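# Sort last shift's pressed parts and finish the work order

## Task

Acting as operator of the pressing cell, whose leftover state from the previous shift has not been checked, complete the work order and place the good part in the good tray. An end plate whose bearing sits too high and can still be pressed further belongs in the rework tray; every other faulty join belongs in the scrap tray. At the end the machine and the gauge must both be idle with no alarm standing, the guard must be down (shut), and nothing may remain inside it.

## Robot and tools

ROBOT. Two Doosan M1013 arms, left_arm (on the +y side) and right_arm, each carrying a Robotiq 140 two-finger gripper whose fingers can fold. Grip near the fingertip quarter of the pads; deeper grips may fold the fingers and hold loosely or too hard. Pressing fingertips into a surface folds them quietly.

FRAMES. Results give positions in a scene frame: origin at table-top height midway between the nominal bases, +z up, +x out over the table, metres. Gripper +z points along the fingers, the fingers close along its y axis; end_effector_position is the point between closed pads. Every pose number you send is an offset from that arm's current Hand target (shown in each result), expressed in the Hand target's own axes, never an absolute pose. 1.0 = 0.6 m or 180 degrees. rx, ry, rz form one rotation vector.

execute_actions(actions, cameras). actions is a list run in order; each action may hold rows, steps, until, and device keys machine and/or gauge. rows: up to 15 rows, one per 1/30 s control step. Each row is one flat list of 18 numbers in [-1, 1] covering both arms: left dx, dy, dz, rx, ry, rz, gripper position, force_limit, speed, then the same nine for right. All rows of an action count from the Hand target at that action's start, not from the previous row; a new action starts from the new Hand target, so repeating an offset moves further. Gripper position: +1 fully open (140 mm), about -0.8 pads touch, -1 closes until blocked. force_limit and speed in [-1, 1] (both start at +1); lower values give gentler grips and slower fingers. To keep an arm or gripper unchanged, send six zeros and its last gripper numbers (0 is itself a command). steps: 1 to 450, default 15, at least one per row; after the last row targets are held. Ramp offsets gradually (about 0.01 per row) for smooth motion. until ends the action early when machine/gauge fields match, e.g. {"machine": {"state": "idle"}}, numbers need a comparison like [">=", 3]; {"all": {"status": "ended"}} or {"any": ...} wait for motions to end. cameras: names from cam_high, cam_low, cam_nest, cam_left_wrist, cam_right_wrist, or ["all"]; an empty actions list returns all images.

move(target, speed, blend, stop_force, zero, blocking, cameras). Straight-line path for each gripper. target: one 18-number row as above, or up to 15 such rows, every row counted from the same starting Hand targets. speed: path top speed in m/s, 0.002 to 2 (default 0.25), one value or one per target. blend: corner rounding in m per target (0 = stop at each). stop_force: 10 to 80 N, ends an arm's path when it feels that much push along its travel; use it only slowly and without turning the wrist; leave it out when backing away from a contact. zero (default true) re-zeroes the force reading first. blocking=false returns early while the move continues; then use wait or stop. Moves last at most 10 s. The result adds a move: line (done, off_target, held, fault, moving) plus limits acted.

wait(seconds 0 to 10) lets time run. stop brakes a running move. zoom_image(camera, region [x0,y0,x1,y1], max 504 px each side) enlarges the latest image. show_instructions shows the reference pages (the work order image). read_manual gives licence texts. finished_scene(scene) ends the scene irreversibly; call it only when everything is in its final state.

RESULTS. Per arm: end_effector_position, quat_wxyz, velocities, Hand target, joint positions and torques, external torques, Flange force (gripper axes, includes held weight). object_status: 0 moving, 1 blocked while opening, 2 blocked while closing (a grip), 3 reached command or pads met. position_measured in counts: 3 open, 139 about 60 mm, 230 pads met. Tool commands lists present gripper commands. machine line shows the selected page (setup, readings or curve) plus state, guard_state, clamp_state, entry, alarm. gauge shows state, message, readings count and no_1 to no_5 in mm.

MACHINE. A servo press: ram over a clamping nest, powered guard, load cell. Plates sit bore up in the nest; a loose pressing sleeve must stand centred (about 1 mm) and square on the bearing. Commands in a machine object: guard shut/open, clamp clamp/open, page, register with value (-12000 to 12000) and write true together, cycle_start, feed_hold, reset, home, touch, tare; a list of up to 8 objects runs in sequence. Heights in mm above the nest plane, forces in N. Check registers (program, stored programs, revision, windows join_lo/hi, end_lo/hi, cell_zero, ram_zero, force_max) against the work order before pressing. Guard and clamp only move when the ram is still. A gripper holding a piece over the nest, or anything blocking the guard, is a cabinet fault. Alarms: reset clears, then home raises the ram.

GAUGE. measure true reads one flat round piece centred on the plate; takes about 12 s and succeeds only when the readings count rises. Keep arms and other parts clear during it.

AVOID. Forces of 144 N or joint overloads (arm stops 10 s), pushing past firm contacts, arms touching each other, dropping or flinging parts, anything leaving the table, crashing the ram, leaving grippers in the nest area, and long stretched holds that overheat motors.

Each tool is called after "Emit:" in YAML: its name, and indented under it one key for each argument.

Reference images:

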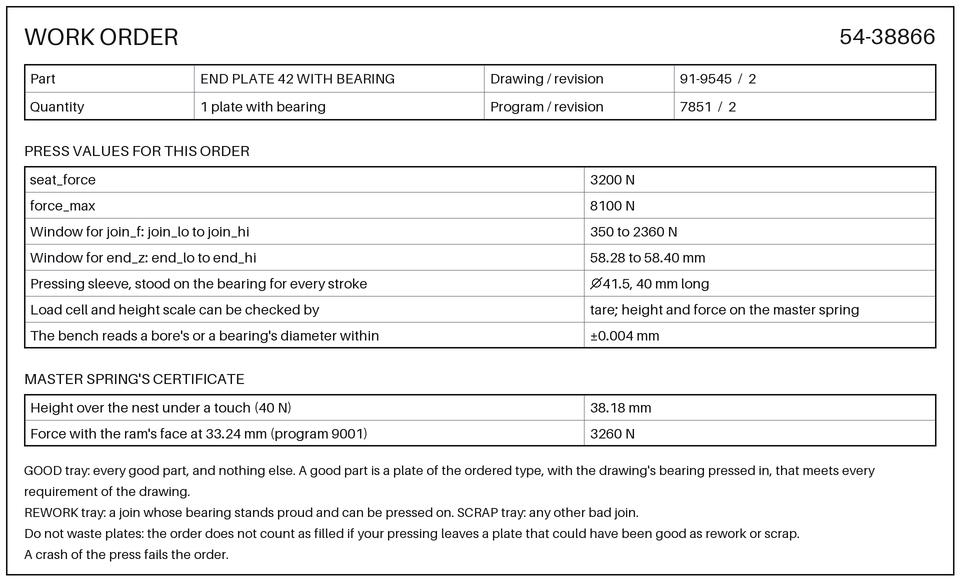

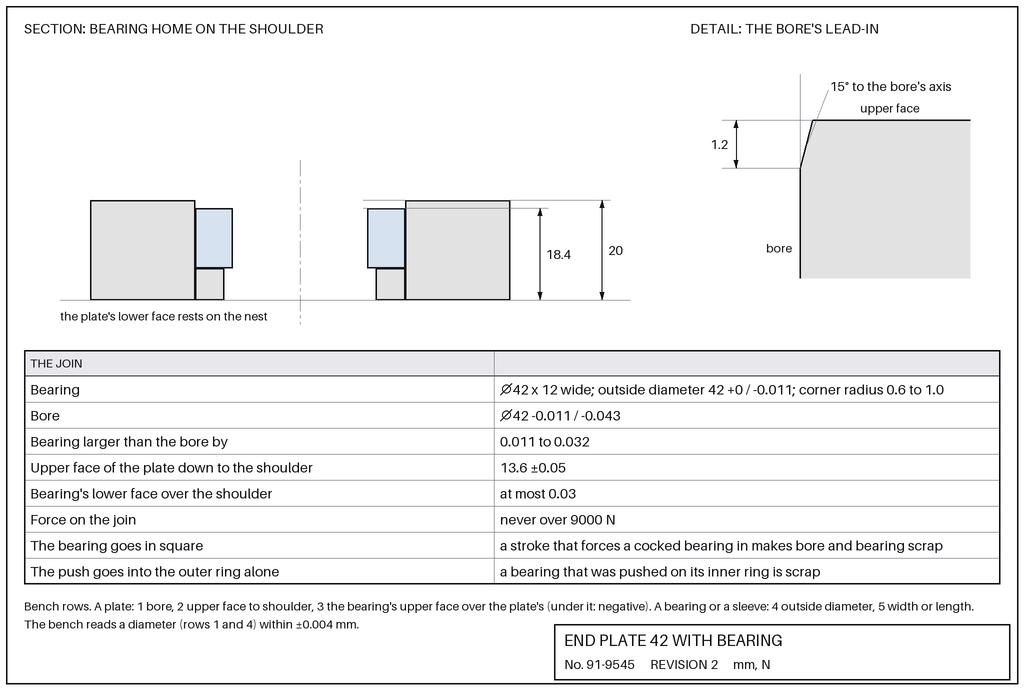

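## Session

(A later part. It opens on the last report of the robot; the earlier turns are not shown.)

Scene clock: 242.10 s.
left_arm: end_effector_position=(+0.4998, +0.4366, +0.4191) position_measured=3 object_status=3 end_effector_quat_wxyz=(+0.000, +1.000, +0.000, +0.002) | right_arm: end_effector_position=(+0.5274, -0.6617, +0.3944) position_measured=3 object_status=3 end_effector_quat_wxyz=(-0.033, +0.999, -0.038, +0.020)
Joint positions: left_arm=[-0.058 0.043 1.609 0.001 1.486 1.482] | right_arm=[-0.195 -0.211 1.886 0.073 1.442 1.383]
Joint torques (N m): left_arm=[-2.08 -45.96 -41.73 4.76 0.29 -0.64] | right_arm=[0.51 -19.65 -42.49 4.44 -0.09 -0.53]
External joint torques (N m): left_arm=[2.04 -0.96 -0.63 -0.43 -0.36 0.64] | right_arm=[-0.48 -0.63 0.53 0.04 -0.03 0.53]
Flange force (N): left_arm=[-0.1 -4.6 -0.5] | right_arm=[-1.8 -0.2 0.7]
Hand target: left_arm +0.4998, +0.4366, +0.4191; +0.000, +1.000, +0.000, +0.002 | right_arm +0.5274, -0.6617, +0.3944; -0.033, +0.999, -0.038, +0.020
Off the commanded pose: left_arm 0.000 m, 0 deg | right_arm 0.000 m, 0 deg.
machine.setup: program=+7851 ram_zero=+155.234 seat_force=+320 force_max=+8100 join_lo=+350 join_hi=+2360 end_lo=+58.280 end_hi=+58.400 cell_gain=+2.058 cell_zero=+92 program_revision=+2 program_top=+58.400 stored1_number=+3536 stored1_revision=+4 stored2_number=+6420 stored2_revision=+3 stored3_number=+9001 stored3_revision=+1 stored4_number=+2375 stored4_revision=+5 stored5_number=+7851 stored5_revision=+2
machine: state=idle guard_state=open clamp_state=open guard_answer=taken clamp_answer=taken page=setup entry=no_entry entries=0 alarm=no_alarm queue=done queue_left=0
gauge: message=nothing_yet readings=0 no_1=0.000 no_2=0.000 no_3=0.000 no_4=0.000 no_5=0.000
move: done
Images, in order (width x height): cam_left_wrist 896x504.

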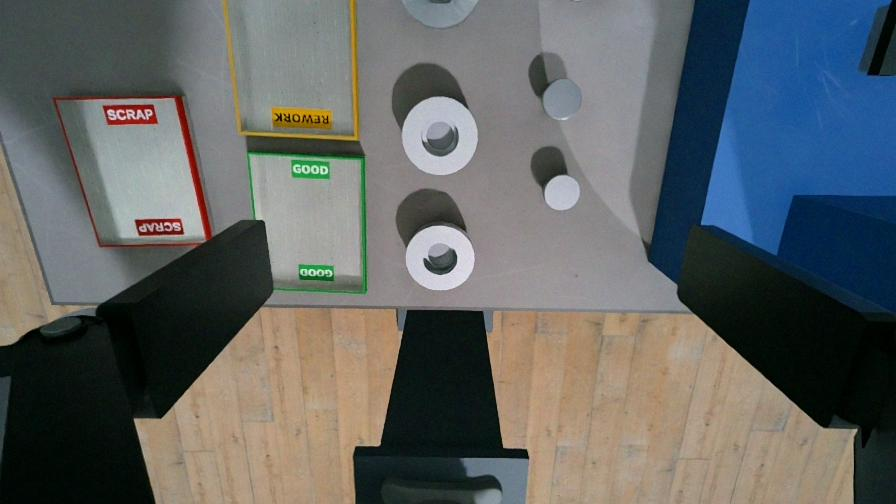

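Emit:
move:
  target: [-0.23,-0.0788,0.5,0,0,0,-1,0,1,0,0,0,0,0,0,1,1,1]
  cameras: ["cam_left_wrist"]

Emit:
zoom_image:
  camera: "cam_left_wrist"
  region: [270, 80, 774, 480]

Scene clock: 264.40 s.
left_arm: end_effector_position=(+0.3628, +0.4839, +0.1187) position_measured=236 object_status=3 end_effector_quat_wxyz=(+0.000, +1.000, +0.000, +0.002) | right_arm: end_effector_position=(+0.5274, -0.6617, +0.3944) position_measured=3 object_status=3 end_effector_quat_wxyz=(-0.033, +0.999, -0.038, +0.020)
Joint positions: left_arm=[0.02 0.014 2.225 0.001 0.899 1.561] | right_arm=[-0.195 -0.211 1.886 0.073 1.442 1.383]
Joint torques (N m): left_arm=[-1.92 -34.96 -33.37 3.82 0.44 -0.66] | right_arm=[0.86 -19.5 -42.55 4.43 -0.15 -0.54]
External joint torques (N m): left_arm=[1.91 0.15 0.14 -0.42 -0.51 0.66] | right_arm=[-0.88 -0.74 0.6 0.05 0.03 0.54]
Flange force (N): left_arm=[0.0 -5.7 1.5] | right_arm=[-2.2 0.6 0.6]
Hand target: left_arm +0.3627, +0.4839, +0.1187; +0.000, +1.000, +0.000, +0.002 | right_arm +0.5274, -0.6617, +0.3944; -0.033, +0.999, -0.038, +0.020
Off the commanded pose: left_arm 0.000 m, 0 deg | right_arm 0.000 m, 0 deg.
machine.setup: program=+7851 ram_zero=+155.234 seat_force=+320 force_max=+8100 join_lo=+350 join_hi=+2360 end_lo=+58.280 end_hi=+58.400 cell_gain=+2.058 cell_zero=+92 program_revision=+2 program_top=+58.400 stored1_number=+3536 stored1_revision=+4 stored2_number=+6420 stored2_revision=+3 stored3_number=+9001 stored3_revision=+1 stored4_number=+2375 stored4_revision=+5 stored5_number=+7851 stored5_revision=+2
machine: state=idle guard_state=open clamp_state=open guard_answer=taken clamp_answer=taken page=setup entry=no_entry entries=0 alarm=no_alarm queue=done queue_left=0
gauge: message=nothing_yet readings=0 no_1=0.000 no_2=0.000 no_3=0.000 no_4=0.000 no_5=0.000
move: done
Images, in order (width x height): cam_left_wrist 896x504.

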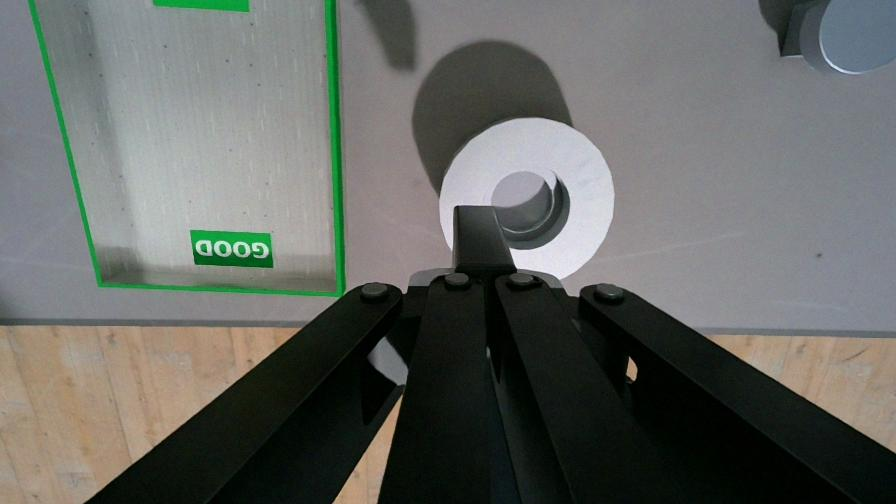

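Scaled by 1.000.

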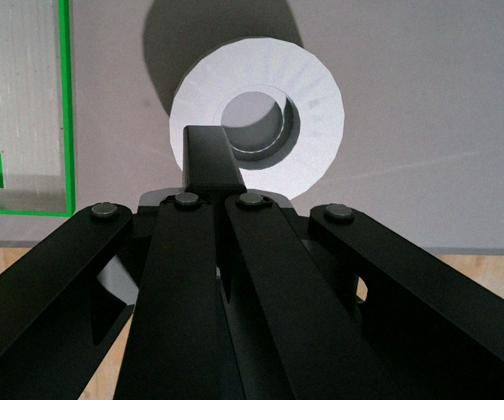

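Emit:
move:
  target: [0,0,0.12,0,0,0,-1,0,1,0,0,0,0,0,0,1,1,1]
  stop_force: 10
  speed: 0.02

Scene clock: 272.20 s.
left_arm: end_effector_position=(+0.3630, +0.4840, +0.0742) position_measured=236 object_status=3 end_effector_quat_wxyz=(+0.000, +1.000, +0.000, +0.002) | right_arm: end_effector_position=(+0.5274, -0.6617, +0.3944) position_measured=3 object_status=3 end_effector_quat_wxyz=(-0.033, +0.999, -0.038, +0.020)
Joint positions: left_arm=[0.021 0.075 2.266 0.001 0.797 1.561] | right_arm=[-0.195 -0.211 1.886 0.073 1.442 1.383]
Joint torques (N m): left_arm=[-6.33 -1.65 -12.21 1.29 -7.8 -0.67] | right_arm=[0.49 -19.34 -42.51 4.48 -0.1 -0.53]
External joint torques (N m): left_arm=[6.33 -36.55 -18.04 1.8 7.75 0.67] | right_arm=[-0.49 -0.91 0.55 0 -0.02 0.52]
Flange force (N): left_arm=[-23.0 -14.1 -87.1] | right_arm=[-2.3 -0.3 0.6]
Hand target: left_arm +0.3629, +0.4840, +0.0741; +0.000, +1.000, +0.000, +0.002 (not the last commanded pose) | right_arm +0.5274, -0.6617, +0.3944; -0.033, +0.999, -0.038, +0.020
Off the commanded pose: left_arm 0.027 m, 0 deg | right_arm 0.000 m, 0 deg.
machine.setup: program=+7851 ram_zero=+155.234 seat_force=+320 force_max=+8100 join_lo=+350 join_hi=+2360 end_lo=+58.280 end_hi=+58.400 cell_gain=+2.058 cell_zero=+92 program_revision=+2 program_top=+58.400 stored1_number=+3536 stored1_revision=+4 stored2_number=+6420 stored2_revision=+3 stored3_number=+9001 stored3_revision=+1 stored4_number=+2375 stored4_revision=+5 stored5_number=+7851 stored5_revision=+2
machine: state=idle guard_state=open clamp_state=open guard_answer=taken clamp_answer=taken page=setup entry=no_entry entries=0 alarm=no_alarm queue=done queue_left=0
gauge: message=nothing_yet readings=0 no_1=0.000 no_2=0.000 no_3=0.000 no_4=0.000 no_5=0.000
move: contact (left_arm)

Emit:
move:
  target:
    - [0,0,-0.1,0,0,0,0.3,0,1,0,0,0,0,0,0,1,1,1]
    - [0.0015,0.0483,-0.05,0,0,0,0.3,0,1,0,0,0,0,0,0,1,1,1]
    - [0.0015,0.0483,0.0348,0,0,0,0.3,0,1,0,0,0,0,0,0,1,1,1]
  blend: [0.01,0,0]
  speed: 0.15
  cameras: ["cam_left_wrist"]

Scene clock: 282.00 s.
left_arm: end_effector_position=(+0.3639, +0.4550, +0.0533) position_measured=91 object_status=3 end_effector_quat_wxyz=(+0.000, +1.000, +0.000, +0.002) | right_arm: end_effector_position=(+0.5274, -0.6617, +0.3944) position_measured=3 object_status=3 end_effector_quat_wxyz=(-0.033, +0.999, -0.038, +0.020)
Joint positions: left_arm=[-0.044 0.107 2.283 0.001 0.748 1.496] | right_arm=[-0.195 -0.211 1.886 0.073 1.442 1.383]
Joint torques (N m): left_arm=[-2 -39.91 -29.05 3.31 0.27 -0.64] | right_arm=[0.6 -19.54 -42.37 4.45 -0.11 -0.51]
External joint torques (N m): left_arm=[1.98 -0.24 0.11 -0.35 -0.33 0.64] | right_arm=[-0.62 -0.64 0.5 0.02 -0.01 0.51]
Flange force (N): left_arm=[-0.2 -5.8 0.5] | right_arm=[-1.8 0.1 0.6]
Hand target: left_arm +0.3639, +0.4550, +0.0532; +0.000, +1.000, +0.000, +0.002 | right_arm +0.5274, -0.6617, +0.3944; -0.033, +0.999, -0.038, +0.020
Off the commanded pose: left_arm 0.000 m, 0 deg | right_arm 0.000 m, 0 deg.
machine.setup: program=+7851 ram_zero=+155.234 seat_force=+320 force_max=+8100 join_lo=+350 join_hi=+2360 end_lo=+58.280 end_hi=+58.400 cell_gain=+2.058 cell_zero=+92 program_revision=+2 program_top=+58.400 stored1_number=+3536 stored1_revision=+4 stored2_number=+6420 stored2_revision=+3 stored3_number=+9001 stored3_revision=+1 stored4_number=+2375 stored4_revision=+5 stored5_number=+7851 stored5_revision=+2
machine: state=idle guard_state=open clamp_state=open guard_answer=taken clamp_answer=taken page=setup entry=no_entry entries=0 alarm=no_alarm queue=done queue_left=0
gauge: message=nothing_yet readings=0 no_1=0.000 no_2=0.000 no_3=0.000 no_4=0.000 no_5=0.000
move: done
Images, in order (width x height): cam_left_wrist 896x504.

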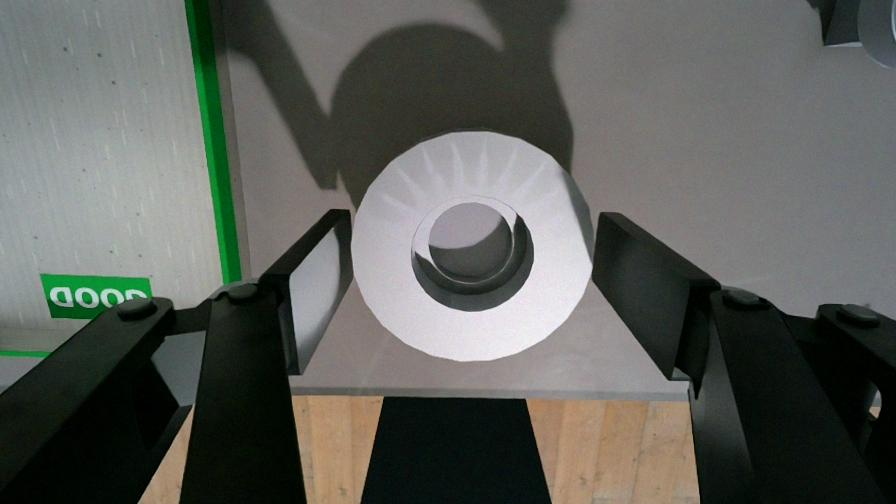

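Emit:
execute_actions:
  actions:
    - {"rows":[[0,0,0,0,0,0,-1,0,-1,0,0,0,0,0,0,1,1,1]],"steps":60}
  cameras: ["cam_left_wrist"]

Scene clock: 286.97 s.
left_arm: end_effector_position=(+0.3639, +0.4550, +0.0532) position_measured=104 object_status=2 end_effector_quat_wxyz=(+0.000, +1.000, +0.000, +0.002) | right_arm: end_effector_position=(+0.5274, -0.6617, +0.3944) position_measured=3 object_status=3 end_effector_quat_wxyz=(-0.033, +0.999, -0.038, +0.020)
Joint positions: left_arm=[-0.044 0.107 2.284 0.001 0.748 1.496] | right_arm=[-0.195 -0.211 1.886 0.073 1.442 1.383]
Joint torques (N m): left_arm=[-3.11 -26.59 -21.99 2.97 -1.78 -0.44] | right_arm=[0.46 -19.61 -42.5 4.52 -0.1 -0.51]
External joint torques (N m): left_arm=[3.1 -13.43 -6.81 -0.02 1.73 0.44] | right_arm=[-0.44 -0.59 0.68 -0.05 -0.02 0.5]
Flange force (N): left_arm=[-6.8 -7.9 -30.4] | right_arm=[-1.9 -0.3 0.9]
Hand target: left_arm +0.3639, +0.4550, +0.0532; +0.000, +1.000, +0.000, +0.002 | right_arm +0.5274, -0.6617, +0.3944; -0.033, +0.999, -0.038, +0.020
Off the commanded pose: left_arm 0.000 m, 0 deg | right_arm 0.000 m, 0 deg.
machine.setup: program=+7851 ram_zero=+155.234 seat_force=+320 force_max=+8100 join_lo=+350 join_hi=+2360 end_lo=+58.280 end_hi=+58.400 cell_gain=+2.058 cell_zero=+92 program_revision=+2 program_top=+58.400 stored1_number=+3536 stored1_revision=+4 stored2_number=+6420 stored2_revision=+3 stored3_number=+9001 stored3_revision=+1 stored4_number=+2375 stored4_revision=+5 stored5_number=+7851 stored5_revision=+2
machine: state=idle guard_state=open clamp_state=open guard_answer=taken clamp_answer=taken page=setup entry=no_entry entries=0 alarm=no_alarm queue=done queue_left=0
gauge: message=nothing_yet readings=0 no_1=0.000 no_2=0.000 no_3=0.000 no_4=0.000 no_5=0.000
Images, in order (width x height): cam_left_wrist 896x504.

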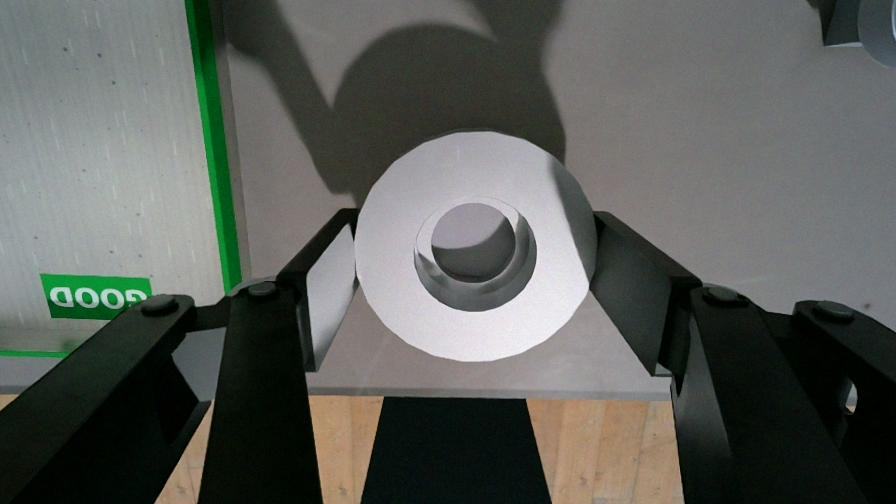

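Emit:
move:
  target:
    - [0,0,-0.178,0,0,0,-1,0,-1,0,0,0,0,0,0,1,1,1]
    - [0.427,-0.275,-0.178,0,0,0.5,-1,0,-1,0,0,0,0,0,0,1,1,1]
    - [0.727,-0.408,-0.062,0,0,0.5,-1,0,-1,0,0,0,0,0,0,1,1,1]
  blend: [0.03,0.05,0]
  speed: 0.3
  cameras: ["cam_left_wrist","cam_high"]

Scene clock: 315.70 s.
left_arm: end_effector_position=(+0.7999, +0.6999, +0.0921) position_measured=104 object_status=2 end_effector_quat_wxyz=(-0.001, +0.707, -0.707, +0.001) | right_arm: end_effector_position=(+0.5274, -0.6617, +0.3944) position_measured=3 object_status=3 end_effector_quat_wxyz=(-0.033, +0.999, -0.038, +0.020)
Joint positions: left_arm=[0.263 0.712 1.268 0 1.158 3.375] | right_arm=[-0.195 -0.211 1.886 0.073 1.442 1.383]
Joint torques (N m): left_arm=[-1.89 -107.43 -39.57 4.33 0.34 -0.61] | right_arm=[0.72 -19.68 -42.5 4.5 -0.11 -0.52]
External joint torques (N m): left_arm=[1.85 0.25 0.72 -0.39 -0.35 0.61] | right_arm=[-0.74 -0.55 0.55 -0.02 -0.01 0.52]
Flange force (N): left_arm=[-2.1 2.6 1.2] | right_arm=[-1.8 0.4 0.7]
Hand target: left_arm +0.7999, +0.6999, +0.0920; -0.001, +0.707, -0.707, +0.001 | right_arm +0.5274, -0.6617, +0.3944; -0.033, +0.999, -0.038, +0.020
Off the commanded pose: left_arm 0.000 m, 0 deg | right_arm 0.000 m, 0 deg.
machine.setup: program=+7851 ram_zero=+155.234 seat_force=+320 force_max=+8100 join_lo=+350 join_hi=+2360 end_lo=+58.280 end_hi=+58.400 cell_gain=+2.058 cell_zero=+92 program_revision=+2 program_top=+58.400 stored1_number=+3536 stored1_revision=+4 stored2_number=+6420 stored2_revision=+3 stored3_number=+9001 stored3_revision=+1 stored4_number=+2375 stored4_revision=+5 stored5_number=+7851 stored5_revision=+2
machine: state=idle guard_state=open clamp_state=open guard_answer=taken clamp_answer=taken page=setup entry=no_entry entries=0 alarm=no_alarm queue=done queue_left=0
gauge: message=nothing_yet readings=0 no_1=0.000 no_2=0.000 no_3=0.000 no_4=0.000 no_5=0.000
move: done
Images, in order (width x height): cam_high 504x504, cam_left_wrist 896x504.

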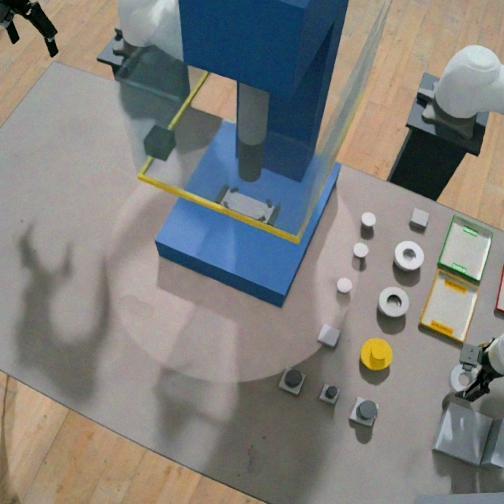

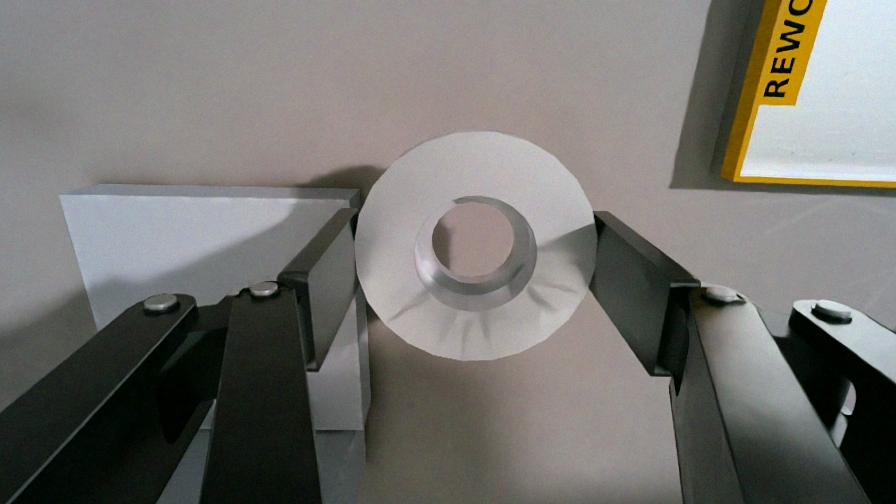

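Emit:
move:
  target: [-0.095,-0.192,0,0,0,0,-1,0,-1,0,0,0,0,0,0,1,1,1]
  speed: 0.2

Emit:
move:
  target: [0,0,0.1,0,0,0,-1,0,-1,0,0,0,0,0,0,1,1,1]
  stop_force: 12
  speed: 0.012
  cameras: ["cam_left_wrist"]

Scene clock: 324.93 s.
left_arm: end_effector_position=(+0.9151, +0.7569, +0.0924) position_measured=104 object_status=2 end_effector_quat_wxyz=(-0.001, +0.707, -0.707, +0.001) | right_arm: end_effector_position=(+0.5274, -0.6617, +0.3944) position_measured=3 object_status=3 end_effector_quat_wxyz=(-0.033, +0.999, -0.038, +0.020)
Joint positions: left_arm=[0.291 0.935 0.854 0 1.349 3.403] | right_arm=[-0.195 -0.211 1.886 0.073 1.442 1.383]
Joint torques (N m): left_arm=[-1.83 -127.18 -41.91 4.64 0.34 -0.6] | right_arm=[0.39 -19.39 -42.58 4.51 -0.14 -0.47]
External joint torques (N m): left_arm=[1.76 2 0.73 -0.46 -0.34 0.6] | right_arm=[-0.41 -0.74 0.8 -0.04 0.03 0.47]
Flange force (N): left_arm=[-2.4 0.0 2.1] | right_arm=[-2.3 -0.3 1.0]
Hand target: left_arm +0.9151, +0.7569, +0.0924; -0.001, +0.707, -0.707, +0.001 | right_arm +0.5274, -0.6617, +0.3944; -0.033, +0.999, -0.038, +0.020
Off the commanded pose: left_arm 0.000 m, 0 deg | right_arm 0.000 m, 0 deg.
machine.setup: program=+7851 ram_zero=+155.234 seat_force=+320 force_max=+8100 join_lo=+350 join_hi=+2360 end_lo=+58.280 end_hi=+58.400 cell_gain=+2.058 cell_zero=+92 program_revision=+2 program_top=+58.400 stored1_number=+3536 stored1_revision=+4 stored2_number=+6420 stored2_revision=+3 stored3_number=+9001 stored3_revision=+1 stored4_number=+2375 stored4_revision=+5 stored5_number=+7851 stored5_revision=+2
machine: state=idle guard_state=open clamp_state=open guard_answer=taken clamp_answer=taken page=setup entry=no_entry entries=0 alarm=no_alarm queue=done queue_left=0
gauge: message=nothing_yet readings=0 no_1=0.000 no_2=0.000 no_3=0.000 no_4=0.000 no_5=0.000
move: done

Scene clock: 328.53 s.
left_arm: end_effector_position=(+0.9153, +0.7570, +0.0567) position_measured=104 object_status=2 end_effector_quat_wxyz=(-0.001, +0.707, -0.707, +0.001) | right_arm: end_effector_position=(+0.5274, -0.6617, +0.3944) position_measured=3 object_status=3 end_effector_quat_wxyz=(-0.033, +0.999, -0.038, +0.020)
Joint positions: left_arm=[0.291 0.953 0.884 0 1.3 3.403] | right_arm=[-0.195 -0.211 1.886 0.073 1.442 1.383]
Joint torques (N m): left_arm=[-2.92 -104.62 -32.76 4.14 -2.66 -0.59] | right_arm=[0.31 -19.61 -42.55 4.49 -0.08 -0.49]
External joint torques (N m): left_arm=[2.83 -20.97 -7.86 -0.01 2.67 0.59] | right_arm=[-0.27 -0.65 0.61 -0.01 -0.04 0.49]
Flange force (N): left_arm=[-1.3 7.0 -21.3] | right_arm=[-1.8 -0.6 0.9]
Hand target: left_arm +0.9153, +0.7570, +0.0567; -0.001, +0.707, -0.707, +0.001 (not the last commanded pose) | right_arm +0.5274, -0.6617, +0.3944; -0.033, +0.999, -0.038, +0.020
Off the commanded pose: left_arm 0.024 m, 0 deg | right_arm 0.000 m, 0 deg.
machine.setup: program=+7851 ram_zero=+155.234 seat_force=+320 force_max=+8100 join_lo=+350 join_hi=+2360 end_lo=+58.280 end_hi=+58.400 cell_gain=+2.058 cell_zero=+92 program_revision=+2 program_top=+58.400 stored1_number=+3536 stored1_revision=+4 stored2_number=+6420 stored2_revision=+3 stored3_number=+9001 stored3_revision=+1 stored4_number=+2375 stored4_revision=+5 stored5_number=+7851 stored5_revision=+2
machine: state=idle guard_state=open clamp_state=open guard_answer=taken clamp_answer=taken page=setup entry=no_entry entries=0 alarm=no_alarm queue=done queue_left=0
gauge: message=nothing_yet readings=0 no_1=0.000 no_2=0.000 no_3=0.000 no_4=0.000 no_5=0.000
move: contact (left_arm)
Images, in order (width x height): cam_left_wrist 896x504.

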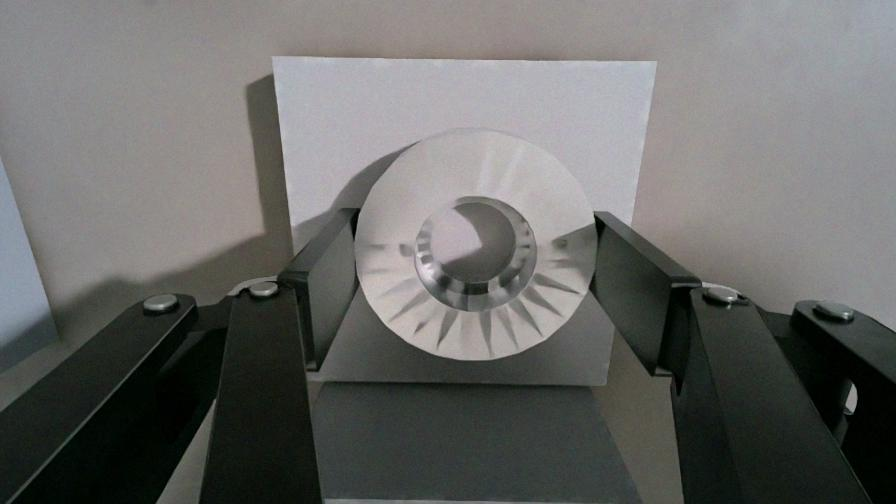

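Emit:
move:
  target: [0,0,0,0,0,0,0.4,0,-1,0,0,0,0,0,0,1,1,1]

Emit:
move:
  target:
    - [0,0,-0.05,0,0,0,0.4,0,-1,0,0,0,0,0,0,1,1,1]
    - [0.3,0.4,-0.05,0,0,0,0.4,0,-1,0,0,0,0,0,0,1,1,1]
  blend: [0.005,0]
  speed: 0.25

Emit:
execute_actions:
  actions:
    - {"gauge":{"measure":true},"machine":[{"register":"seat_force","value":3200,"write":true},{"tare":true,"page":"readings"}],"steps":450,"until":{"gauge":{"readings":[">",0]}}}
  cameras: ["cam_high"]

Scene clock: 339.70 s.
left_arm: end_effector_position=(+0.9153, +0.7570, +0.0567) position_measured=78 object_status=0 end_effector_quat_wxyz=(-0.001, +0.707, -0.707, +0.001) | right_arm: end_effector_position=(+0.5274, -0.6617, +0.3944) position_measured=3 object_status=3 end_effector_quat_wxyz=(-0.033, +0.999, -0.038, +0.020)
Joint positions: left_arm=[0.291 0.953 0.884 0 1.3 3.403] | right_arm=[-0.195 -0.211 1.886 0.073 1.442 1.383]
Joint torques (N m): left_arm=[-1.91 -125.69 -40.41 4.56 0.37 -0.65] | right_arm=[0.47 -19.62 -42.42 4.48 -0.14 -0.49]
External joint torques (N m): left_arm=[1.81 0.07 -0.21 -0.44 -0.36 0.65] | right_arm=[-0.5 -0.58 0.53 -0.01 0.03 0.48]
Flange force (N): left_arm=[-2.4 0.4 0.4] | right_arm=[-1.7 -0.1 0.6]
Hand target: left_arm +0.9153, +0.7570, +0.0567; -0.001, +0.707, -0.707, +0.001 | right_arm +0.5274, -0.6617, +0.3944; -0.033, +0.999, -0.038, +0.020
Off the commanded pose: left_arm 0.000 m, 0 deg | right_arm 0.000 m, 0 deg.
machine.setup: program=+7851 ram_zero=+155.234 seat_force=+320 force_max=+8100 join_lo=+350 join_hi=+2360 end_lo=+58.280 end_hi=+58.400 cell_gain=+2.058 cell_zero=+92 program_revision=+2 program_top=+58.400 stored1_number=+3536 stored1_revision=+4 stored2_number=+6420 stored2_revision=+3 stored3_number=+9001 stored3_revision=+1 stored4_number=+2375 stored4_revision=+5 stored5_number=+7851 stored5_revision=+2
machine: state=idle guard_state=open clamp_state=open guard_answer=taken clamp_answer=taken page=setup entry=no_entry entries=0 alarm=no_alarm queue=done queue_left=0
gauge: message=nothing_yet readings=0 no_1=0.000 no_2=0.000 no_3=0.000 no_4=0.000 no_5=0.000
move: done

Scene clock: 341.53 s.
left_arm: end_effector_position=(+0.6752, +0.5769, +0.0858) position_measured=78 object_status=3 end_effector_quat_wxyz=(-0.001, +0.707, -0.707, +0.001) | right_arm: end_effector_position=(+0.5274, -0.6617, +0.3944) position_measured=3 object_status=3 end_effector_quat_wxyz=(-0.033, +0.999, -0.038, +0.020)
Joint positions: left_arm=[0.146 0.504 1.639 0 0.996 3.257] | right_arm=[-0.195 -0.211 1.886 0.073 1.442 1.383]
Joint torques (N m): left_arm=[-1.62 -85.84 -35.25 4.02 0.35 -0.61] | right_arm=[0.54 -19.42 -42.44 4.45 -0.16 -0.47]
External joint torques (N m): left_arm=[1.6 -0.22 -0.44 -0.41 -0.37 0.6] | right_arm=[-0.58 -0.9 0.37 0.05 0.03 0.46]
Flange force (N): left_arm=[-2.9 0.0 0.1] | right_arm=[-2.1 0.1 0.2]
Hand target: left_arm +0.6752, +0.5769, +0.0858; -0.001, +0.707, -0.707, +0.001 | right_arm +0.5274, -0.6617, +0.3944; -0.033, +0.999, -0.038, +0.020
Off the commanded pose: left_arm 0.000 m, 0 deg | right_arm 0.000 m, 0 deg.
machine.setup: program=+7851 ram_zero=+155.234 seat_force=+320 force_max=+8100 join_lo=+350 join_hi=+2360 end_lo=+58.280 end_hi=+58.400 cell_gain=+2.058 cell_zero=+92 program_revision=+2 program_top=+58.400 stored1_number=+3536 stored1_revision=+4 stored2_number=+6420 stored2_revision=+3 stored3_number=+9001 stored3_revision=+1 stored4_number=+2375 stored4_revision=+5 stored5_number=+7851 stored5_revision=+2
machine: state=idle guard_state=open clamp_state=open guard_answer=taken clamp_answer=taken page=setup entry=no_entry entries=0 alarm=no_alarm queue=done queue_left=0
gauge: message=nothing_yet readings=0 no_1=0.000 no_2=0.000 no_3=0.000 no_4=0.000 no_5=0.000
move: done

Scene clock: 353.73 s.
left_arm: end_effector_position=(+0.6752, +0.5769, +0.0858) position_measured=78 object_status=3 end_effector_quat_wxyz=(-0.001, +0.707, -0.707, +0.001) | right_arm: end_effector_position=(+0.5274, -0.6617, +0.3944) position_measured=3 object_status=3 end_effector_quat_wxyz=(-0.033, +0.999, -0.038, +0.020)
Joint positions: left_arm=[0.146 0.504 1.639 0 0.996 3.257] | right_arm=[-0.195 -0.211 1.886 0.073 1.442 1.383]
Joint torques (N m): left_arm=[-2 -85.59 -35.32 4 0.31 -0.64] | right_arm=[0.58 -19.37 -42.46 4.47 -0.14 -0.55]
External joint torques (N m): left_arm=[1.97 -0.11 0.01 -0.42 -0.31 0.64] | right_arm=[-0.6 -0.81 0.54 0.01 0.02 0.55]
Flange force (N): left_arm=[-3.3 0.8 0.4] | right_arm=[-2.1 0.0 0.6]
Hand target: left_arm +0.6752, +0.5769, +0.0858; -0.001, +0.707, -0.707, +0.001 | right_arm +0.5274, -0.6617, +0.3944; -0.033, +0.999, -0.038, +0.020
Tool commands: left_gripper/position=+0.4 left_gripper/force_limit=+0.0 left_gripper/speed=-1.0 right_gripper/position=+1.0 right_gripper/force_limit=+1.0 right_gripper/speed=+1.0
Off the commanded pose: left_arm 0.000 m, 0 deg | right_arm 0.000 m, 0 deg.
machine.readings: force=+0 touch_z=+0.000 join_f=+0 peak_f=+0 end_z=+0.000 ok=+0 pos_z=+164.766 cycles=+0
machine: state=idle guard_state=open clamp_state=open guard_answer=taken clamp_answer=taken page=readings entry=taken entries=2 alarm=no_alarm queue=done queue_left=0
gauge: message=measure_taken readings=1 no_1=41.974 no_2=13.604 no_3=0.000 no_4=0.000 no_5=0.000
Images, in order (width x height): cam_high 504x504.

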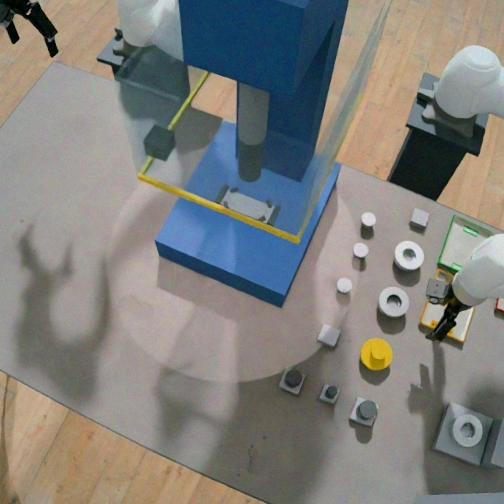

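Emit:
move:
  target:
    - [-0.3,-0.4,0,0,0,0,0.4,0,-1,0,0,0,0,0,0,1,1,1]
    - [-0.3,-0.4,0.0485,0,0,0,0.4,0,-1,0,0,0,0,0,0,1,1,1]
  speed: 0.3

Emit:
execute_actions:
  actions:
    - {"rows":[[0,0,0,0,0,0,-1,0,-1,0,0,0,0,0,0,1,1,1]],"steps":60}

Emit:
move:
  target:
    - [0,0,-0.0485,0,0,0,-1,0,-1,0,0,0,0,0,0,1,1,1]
    - [0.3117,0.2755,-0.04,0,0,0,-1,0,-1,0,0,0,0,0,0,1,1,1]
  speed: 0.25
  blend: [0.01,0]

Emit:
move:
  target: [0,0,0.11,0,0,0,-1,0,-1,0,0,0,0,0,0,1,1,1]
  speed: 0.015
  stop_force: 12
  cameras: ["cam_left_wrist"]

Scene clock: 371.83 s.
left_arm: end_effector_position=(+0.9153, +0.7569, +0.0577) position_measured=78 object_status=3 end_effector_quat_wxyz=(-0.001, +0.707, -0.707, +0.001) | right_arm: end_effector_position=(+0.5274, -0.6617, +0.3944) position_measured=3 object_status=3 end_effector_quat_wxyz=(-0.033, +0.999, -0.038, +0.020)
Joint positions: left_arm=[0.291 0.953 0.884 0 1.302 3.403] | right_arm=[-0.195 -0.211 1.886 0.073 1.442 1.383]
Joint torques (N m): left_arm=[-1.92 -124.98 -40.47 4.57 0.28 -0.64] | right_arm=[0.54 -19.44 -42.49 4.46 -0.14 -0.48]
External joint torques (N m): left_arm=[1.78 -1.18 -0.51 -0.42 -0.29 0.63] | right_arm=[-0.53 -0.81 0.55 0.02 0.02 0.47]
Flange force (N): left_arm=[-2.0 1.5 -0.7] | right_arm=[-2.2 0.0 0.6]
Hand target: left_arm +0.9153, +0.7570, +0.0576; -0.001, +0.707, -0.707, +0.001 | right_arm +0.5274, -0.6617, +0.3944; -0.033, +0.999, -0.038, +0.020
Off the commanded pose: left_arm 0.000 m, 0 deg | right_arm 0.000 m, 0 deg.
machine.readings: force=+0 touch_z=+0.000 join_f=+0 peak_f=+0 end_z=+0.000 ok=+0 pos_z=+164.766 cycles=+0
machine: state=idle guard_state=open clamp_state=open guard_answer=taken clamp_answer=taken page=readings entry=taken entries=2 alarm=no_alarm queue=done queue_left=0
gauge: message=measure_taken readings=1 no_1=41.974 no_2=13.604 no_3=0.000 no_4=0.000 no_5=0.000
move: done

Scene clock: 374.03 s.
left_arm: end_effector_position=(+0.9153, +0.7570, +0.0576) position_measured=104 object_status=2 end_effector_quat_wxyz=(-0.001, +0.707, -0.707, +0.001) | right_arm: end_effector_position=(+0.5274, -0.6617, +0.3944) position_measured=3 object_status=3 end_effector_quat_wxyz=(-0.033, +0.999, -0.038, +0.020)
Joint positions: left_arm=[0.291 0.953 0.884 0 1.302 3.403] | right_arm=[-0.195 -0.211 1.886 0.073 1.442 1.383]
Joint torques (N m): left_arm=[-2.14 -104.38 -32.81 4.72 -2.34 -0.41] | right_arm=[0.45 -19.34 -42.56 4.48 -0.16 -0.5]
External joint torques (N m): left_arm=[2.06 -21.18 -7.8 -0.61 2.34 0.41] | right_arm=[-0.48 -0.91 0.57 0.01 0.04 0.5]
Flange force (N): left_arm=[0.0 8.0 -21.0] | right_arm=[-2.3 -0.2 0.6]
Hand target: left_arm +0.9153, +0.7570, +0.0576; -0.001, +0.707, -0.707, +0.001 | right_arm +0.5274, -0.6617, +0.3944; -0.033, +0.999, -0.038, +0.020
Off the commanded pose: left_arm 0.000 m, 0 deg | right_arm 0.000 m, 0 deg.
machine.readings: force=+0 touch_z=+0.000 join_f=+0 peak_f=+0 end_z=+0.000 ok=+0 pos_z=+164.766 cycles=+0
machine: state=idle guard_state=open clamp_state=open guard_answer=taken clamp_answer=taken page=readings entry=taken entries=2 alarm=no_alarm queue=done queue_left=0
gauge: message=measure_taken readings=1 no_1=41.974 no_2=13.604 no_3=0.000 no_4=0.000 no_5=0.000

Scene clock: 375.63 s.
left_arm: end_effector_position=(+0.7499, +0.5699, +0.0810) position_measured=104 object_status=2 end_effector_quat_wxyz=(-0.001, +0.707, -0.707, +0.001) | right_arm: end_effector_position=(+0.5274, -0.6617, +0.3944) position_measured=3 object_status=3 end_effector_quat_wxyz=(-0.033, +0.999, -0.038, +0.020)
Joint positions: left_arm=[0.127 0.609 1.472 0 1.057 3.239] | right_arm=[-0.195 -0.211 1.886 0.073 1.442 1.383]
Joint torques (N m): left_arm=[-1.61 -97.42 -38.13 4.14 0.29 -0.63] | right_arm=[0.28 -19.6 -42.53 4.48 -0.14 -0.5]
External joint torques (N m): left_arm=[1.56 0.79 1.15 -0.4 -0.31 0.63] | right_arm=[-0.3 -0.58 0.74 -0.02 0.03 0.5]
Flange force (N): left_arm=[-2.3 2.2 1.9] | right_arm=[-1.9 -0.6 1.0]
Hand target: left_arm +0.7499, +0.5699, +0.0810; -0.001, +0.707, -0.707, +0.001 | right_arm +0.5274, -0.6617, +0.3944; -0.033, +0.999, -0.038, +0.020
Off the commanded pose: left_arm 0.000 m, 0 deg | right_arm 0.000 m, 0 deg.
machine.readings: force=+0 touch_z=+0.000 join_f=+0 peak_f=+0 end_z=+0.000 ok=+0 pos_z=+164.766 cycles=+0
machine: state=idle guard_state=open clamp_state=open guard_answer=taken clamp_answer=taken page=readings entry=taken entries=2 alarm=no_alarm queue=done queue_left=0
gauge: message=measure_taken readings=1 no_1=41.974 no_2=13.604 no_3=0.000 no_4=0.000 no_5=0.000
move: done

Scene clock: 379.50 s.
left_arm: end_effector_position=(+0.7502, +0.5699, +0.0322) position_measured=104 object_status=2 end_effector_quat_wxyz=(-0.001, +0.707, -0.707, +0.001) | right_arm: end_effector_position=(+0.5274, -0.6617, +0.3944) position_measured=3 object_status=3 end_effector_quat_wxyz=(-0.033, +0.999, -0.038, +0.020)
Joint positions: left_arm=[0.127 0.65 1.502 0 0.986 3.239] | right_arm=[-0.195 -0.211 1.886 0.073 1.442 1.383]
Joint torques (N m): left_arm=[-2.47 -78.59 -27.29 3.79 -1.91 -0.59] | right_arm=[0.58 -19.03 -42.5 4.48 -0.16 -0.45]
External joint torques (N m): left_arm=[2.42 -20 -8.12 -0.2 1.89 0.59] | right_arm=[-0.61 -1.22 0.48 0 0.03 0.45]
Flange force (N): left_arm=[-2.9 5.4 -24.9] | right_arm=[-2.8 0.1 0.4]
Hand target: left_arm +0.7502, +0.5699, +0.0322; -0.001, +0.707, -0.707, +0.001 (not the last commanded pose) | right_arm +0.5274, -0.6617, +0.3944; -0.033, +0.999, -0.038, +0.020
Off the commanded pose: left_arm 0.017 m, 0 deg | right_arm 0.000 m, 0 deg.
machine.readings: force=+0 touch_z=+0.000 join_f=+0 peak_f=+0 end_z=+0.000 ok=+0 pos_z=+164.766 cycles=+0
machine: state=idle guard_state=open clamp_state=open guard_answer=taken clamp_answer=taken page=readings entry=taken entries=2 alarm=no_alarm queue=done queue_left=0
gauge: message=measure_taken readings=1 no_1=41.974 no_2=13.604 no_3=0.000 no_4=0.000 no_5=0.000
move: contact (left_arm)
Images, in order (width x height): cam_left_wrist 896x504.

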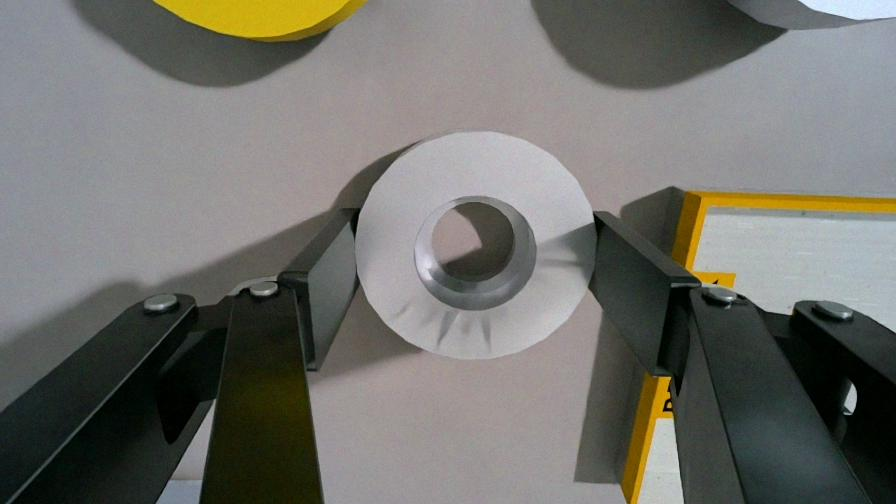

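Emit:
move:
  target: [0,0,0,0,0,0,0.4,0,-1,0,0,0,0,0,0,1,1,1]

Emit:
move:
  target:
    - [0,0,-0.2,0,0,0,0.4,0,-1,0,0,0,0,0,0,1,1,1]
    - [0.4167,0.38,-0.363,0,0,-0.5,0.4,0,-1,0,0,0,0,0,0,1,1,1]
  blend: [0.02,0]
  speed: 0.3
  cameras: ["cam_left_wrist"]

Emit:
zoom_image:
  camera: "cam_left_wrist"
  region: [196, 0, 700, 420]

Scene clock: 390.80 s.
left_arm: end_effector_position=(+0.7501, +0.5699, +0.0321) position_measured=78 object_status=0 end_effector_quat_wxyz=(-0.001, +0.707, -0.707, +0.001) | right_arm: end_effector_position=(+0.5274, -0.6617, +0.3944) position_measured=3 object_status=3 end_effector_quat_wxyz=(-0.033, +0.999, -0.038, +0.020)
Joint positions: left_arm=[0.127 0.65 1.502 0 0.986 3.239] | right_arm=[-0.195 -0.211 1.886 0.073 1.442 1.383]
Joint torques (N m): left_arm=[-2.02 -98.22 -35.06 3.97 0.34 -0.61] | right_arm=[0.58 -19.49 -42.47 4.49 -0.12 -0.52]
External joint torques (N m): left_arm=[1.95 -0.44 -0.41 -0.37 -0.36 0.6] | right_arm=[-0.58 -0.69 0.62 -0.02 0 0.51]
Flange force (N): left_arm=[-3.0 0.3 -0.1] | right_arm=[-2.0 0.0 0.8]
Hand target: left_arm +0.7502, +0.5699, +0.0322; -0.001, +0.707, -0.707, +0.001 | right_arm +0.5274, -0.6617, +0.3944; -0.033, +0.999, -0.038, +0.020
Off the commanded pose: left_arm 0.000 m, 0 deg | right_arm 0.000 m, 0 deg.
machine.readings: force=+0 touch_z=+0.000 join_f=+0 peak_f=+0 end_z=+0.000 ok=+0 pos_z=+164.766 cycles=+0
machine: state=idle guard_state=open clamp_state=open guard_answer=taken clamp_answer=taken page=readings entry=taken entries=2 alarm=no_alarm queue=done queue_left=0
gauge: message=measure_taken readings=1 no_1=41.974 no_2=13.604 no_3=0.000 no_4=0.000 no_5=0.000
move: done

Scene clock: 394.33 s.
left_arm: end_effector_position=(+0.5215, +0.3197, +0.2490) position_measured=78 object_status=3 end_effector_quat_wxyz=(+0.000, +1.000, +0.000, +0.002) | right_arm: end_effector_position=(+0.5274, -0.6617, +0.3944) position_measured=3 object_status=3 end_effector_quat_wxyz=(-0.033, +0.999, -0.038, +0.020)
Joint positions: left_arm=[-0.243 0.164 1.788 0.002 1.186 1.297] | right_arm=[-0.195 -0.211 1.886 0.073 1.442 1.383]
Joint torques (N m): left_arm=[-1.98 -56.39 -39.04 4.48 0.29 -0.67] | right_arm=[0.39 -19.61 -42.44 4.44 -0.19 -0.52]
External joint torques (N m): left_arm=[1.95 0.03 -0.27 -0.44 -0.36 0.67] | right_arm=[-0.42 -0.58 0.55 0.04 0.08 0.52]
Flange force (N): left_arm=[1.6 -4.0 0.3] | right_arm=[-1.7 -0.3 0.6]
Hand target: left_arm +0.5215, +0.3197, +0.2490; +0.000, +1.000, +0.000, +0.002 | right_arm +0.5274, -0.6617, +0.3944; -0.033, +0.999, -0.038, +0.020
Off the commanded pose: left_arm 0.000 m, 0 deg | right_arm 0.000 m, 0 deg.
machine.readings: force=+0 touch_z=+0.000 join_f=+0 peak_f=+0 end_z=+0.000 ok=+0 pos_z=+164.766 cycles=+0
machine: state=idle guard_state=open clamp_state=open guard_answer=taken clamp_answer=taken page=readings entry=taken entries=2 alarm=no_alarm queue=done queue_left=0
gauge: message=measure_taken readings=1 no_1=41.974 no_2=13.604 no_3=0.000 no_4=0.000 no_5=0.000
move: done
Images, in order (width x height): cam_left_wrist 896x504.

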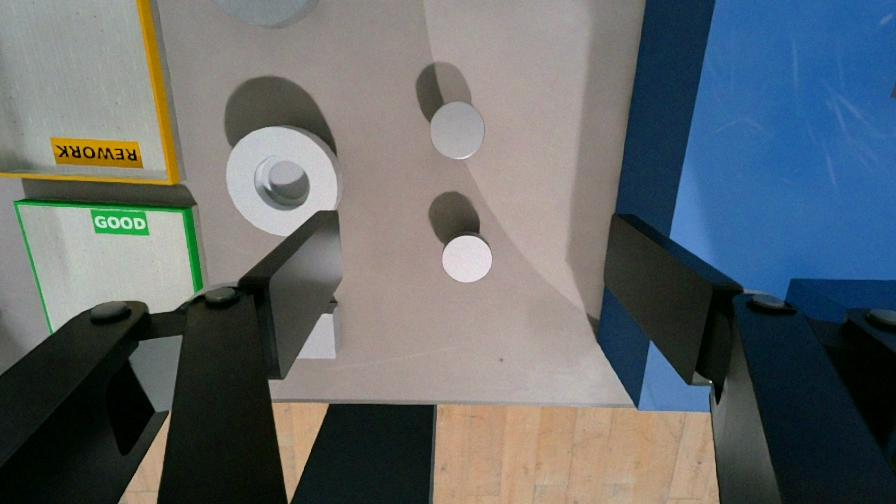

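Scaled by 1.000.

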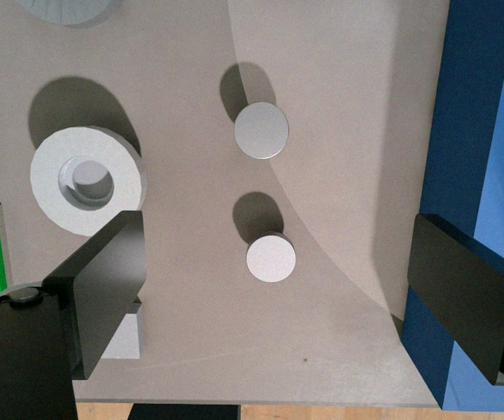

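Emit:
move:
  target:
    - [-0.131,0.0117,0.2,0,0,0,0.4,0,-1,0,0,0,0,0,0,1,1,1]
    - [-0.131,0.0117,0.3227,0,0,0,0.4,0,-1,0,0,0,0,0,0,1,1,1]
  blend: [0.02,0]
  speed: 0.2
  cameras: ["cam_left_wrist","cam_low"]

Emit:
zoom_image:
  camera: "cam_low"
  region: [344, 244, 444, 344]

Scene clock: 415.23 s.
left_arm: end_effector_position=(+0.4436, +0.3128, +0.0552) position_measured=78 object_status=3 end_effector_quat_wxyz=(+0.000, +1.000, +0.000, +0.002) | right_arm: end_effector_position=(+0.5274, -0.6617, +0.3944) position_measured=3 object_status=3 end_effector_quat_wxyz=(-0.033, +0.999, -0.038, +0.020)
Joint positions: left_arm=[-0.294 0.24 2.108 0.002 0.79 1.246] | right_arm=[-0.195 -0.211 1.886 0.073 1.442 1.383]
Joint torques (N m): left_arm=[-2.04 -55.4 -30.18 3.49 0.15 -0.61] | right_arm=[0.52 -19.35 -42.57 4.5 -0.08 -0.52]
External joint torques (N m): left_arm=[2.02 0.47 0.26 -0.41 -0.2 0.61] | right_arm=[-0.53 -0.84 0.72 -0.03 -0.04 0.52]
Flange force (N): left_arm=[1.6 -4.6 1.2] | right_arm=[-2.4 -0.1 1.0]
Hand target: left_arm +0.4435, +0.3128, +0.0551; +0.000, +1.000, +0.000, +0.002 | right_arm +0.5274, -0.6617, +0.3944; -0.033, +0.999, -0.038, +0.020
Off the commanded pose: left_arm 0.000 m, 0 deg | right_arm 0.000 m, 0 deg.
machine.readings: force=+0 touch_z=+0.000 join_f=+0 peak_f=+0 end_z=+0.000 ok=+0 pos_z=+164.766 cycles=+0
machine: state=idle guard_state=open clamp_state=open guard_answer=taken clamp_answer=taken page=readings entry=taken entries=2 alarm=no_alarm queue=done queue_left=0
gauge: message=measure_taken readings=1 no_1=41.974 no_2=13.604 no_3=0.000 no_4=0.000 no_5=0.000
move: done
Images, in order (width x height): cam_low 504x504, cam_left_wrist 896x504.

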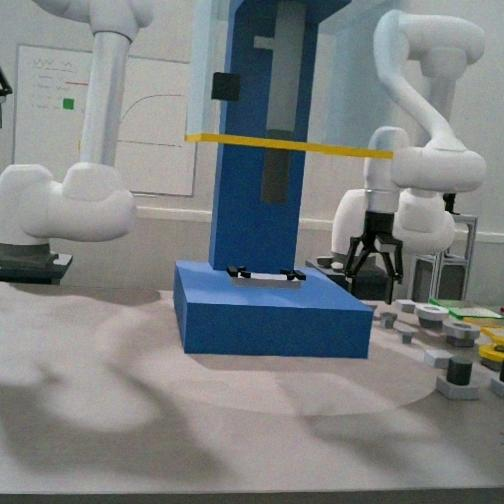

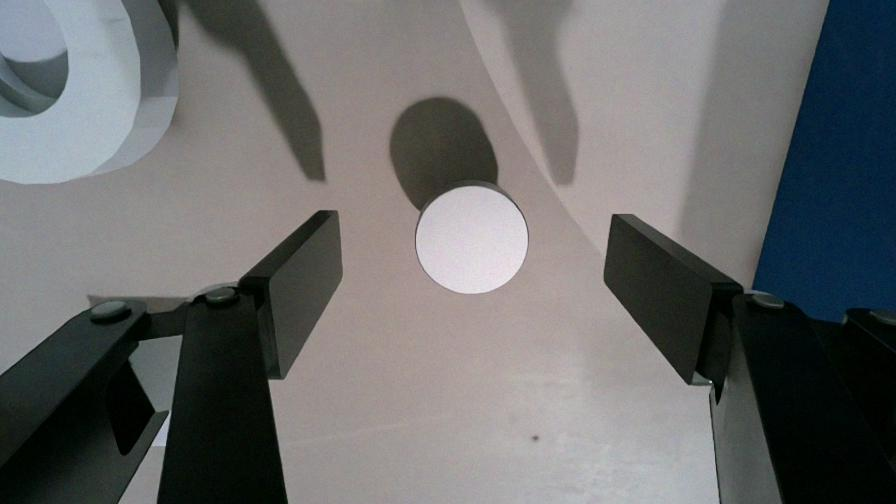

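Scaled by 5.040 from the camera's 504x504 image, which has a finer 720x720 frame.

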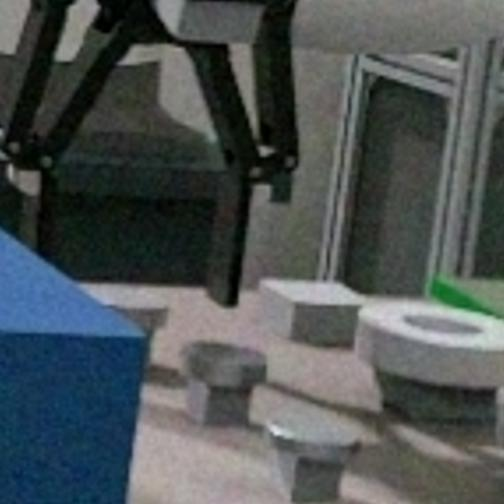

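Emit:
execute_actions:
  actions:
    - {"rows":[[0,0,0,0,0,0,-1,-0.4,-1,0,0,0,0,0,0,1,1,1]],"steps":90}
  cameras: ["cam_left_wrist"]

Scene clock: 424.80 s.
left_arm: end_effector_position=(+0.4435, +0.3128, +0.0551) position_measured=168 object_status=2 end_effector_quat_wxyz=(+0.000, +1.000, +0.000, +0.002) | right_arm: end_effector_position=(+0.5274, -0.6617, +0.3944) position_measured=3 object_status=3 end_effector_quat_wxyz=(-0.033, +0.999, -0.038, +0.020)
Joint positions: left_arm=[-0.294 0.241 2.108 0.002 0.79 1.246] | right_arm=[-0.195 -0.211 1.886 0.073 1.442 1.383]
Joint torques (N m): left_arm=[-2.03 -47.23 -26.35 3.34 -0.45 -0.62] | right_arm=[0.6 -19.55 -42.46 4.45 -0.13 -0.47]
External joint torques (N m): left_arm=[2 -7.76 -3.73 -0.24 0.4 0.62] | right_arm=[-0.61 -0.65 0.63 0.02 0.02 0.46]
Flange force (N): left_arm=[-1.6 -5.4 -13.7] | right_arm=[-2.0 0.2 0.7]
Hand target: left_arm +0.4435, +0.3128, +0.0551; +0.000, +1.000, +0.000, +0.002 | right_arm +0.5274, -0.6617, +0.3944; -0.033, +0.999, -0.038, +0.020
Off the commanded pose: left_arm 0.000 m, 0 deg | right_arm 0.000 m, 0 deg.
machine.readings: force=+0 touch_z=+0.000 join_f=+0 peak_f=+0 end_z=+0.000 ok=+0 pos_z=+164.766 cycles=+0
machine: state=idle guard_state=open clamp_state=open guard_answer=taken clamp_answer=taken page=readings entry=taken entries=2 alarm=no_alarm queue=done queue_left=0
gauge: message=measure_taken readings=1 no_1=41.974 no_2=13.604 no_3=0.000 no_4=0.000 no_5=0.000
Images, in order (width x height): cam_left_wrist 896x504.

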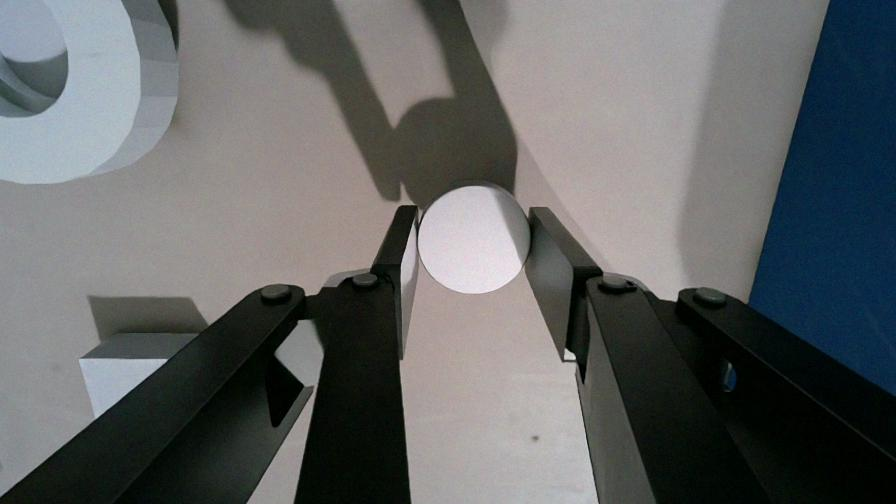

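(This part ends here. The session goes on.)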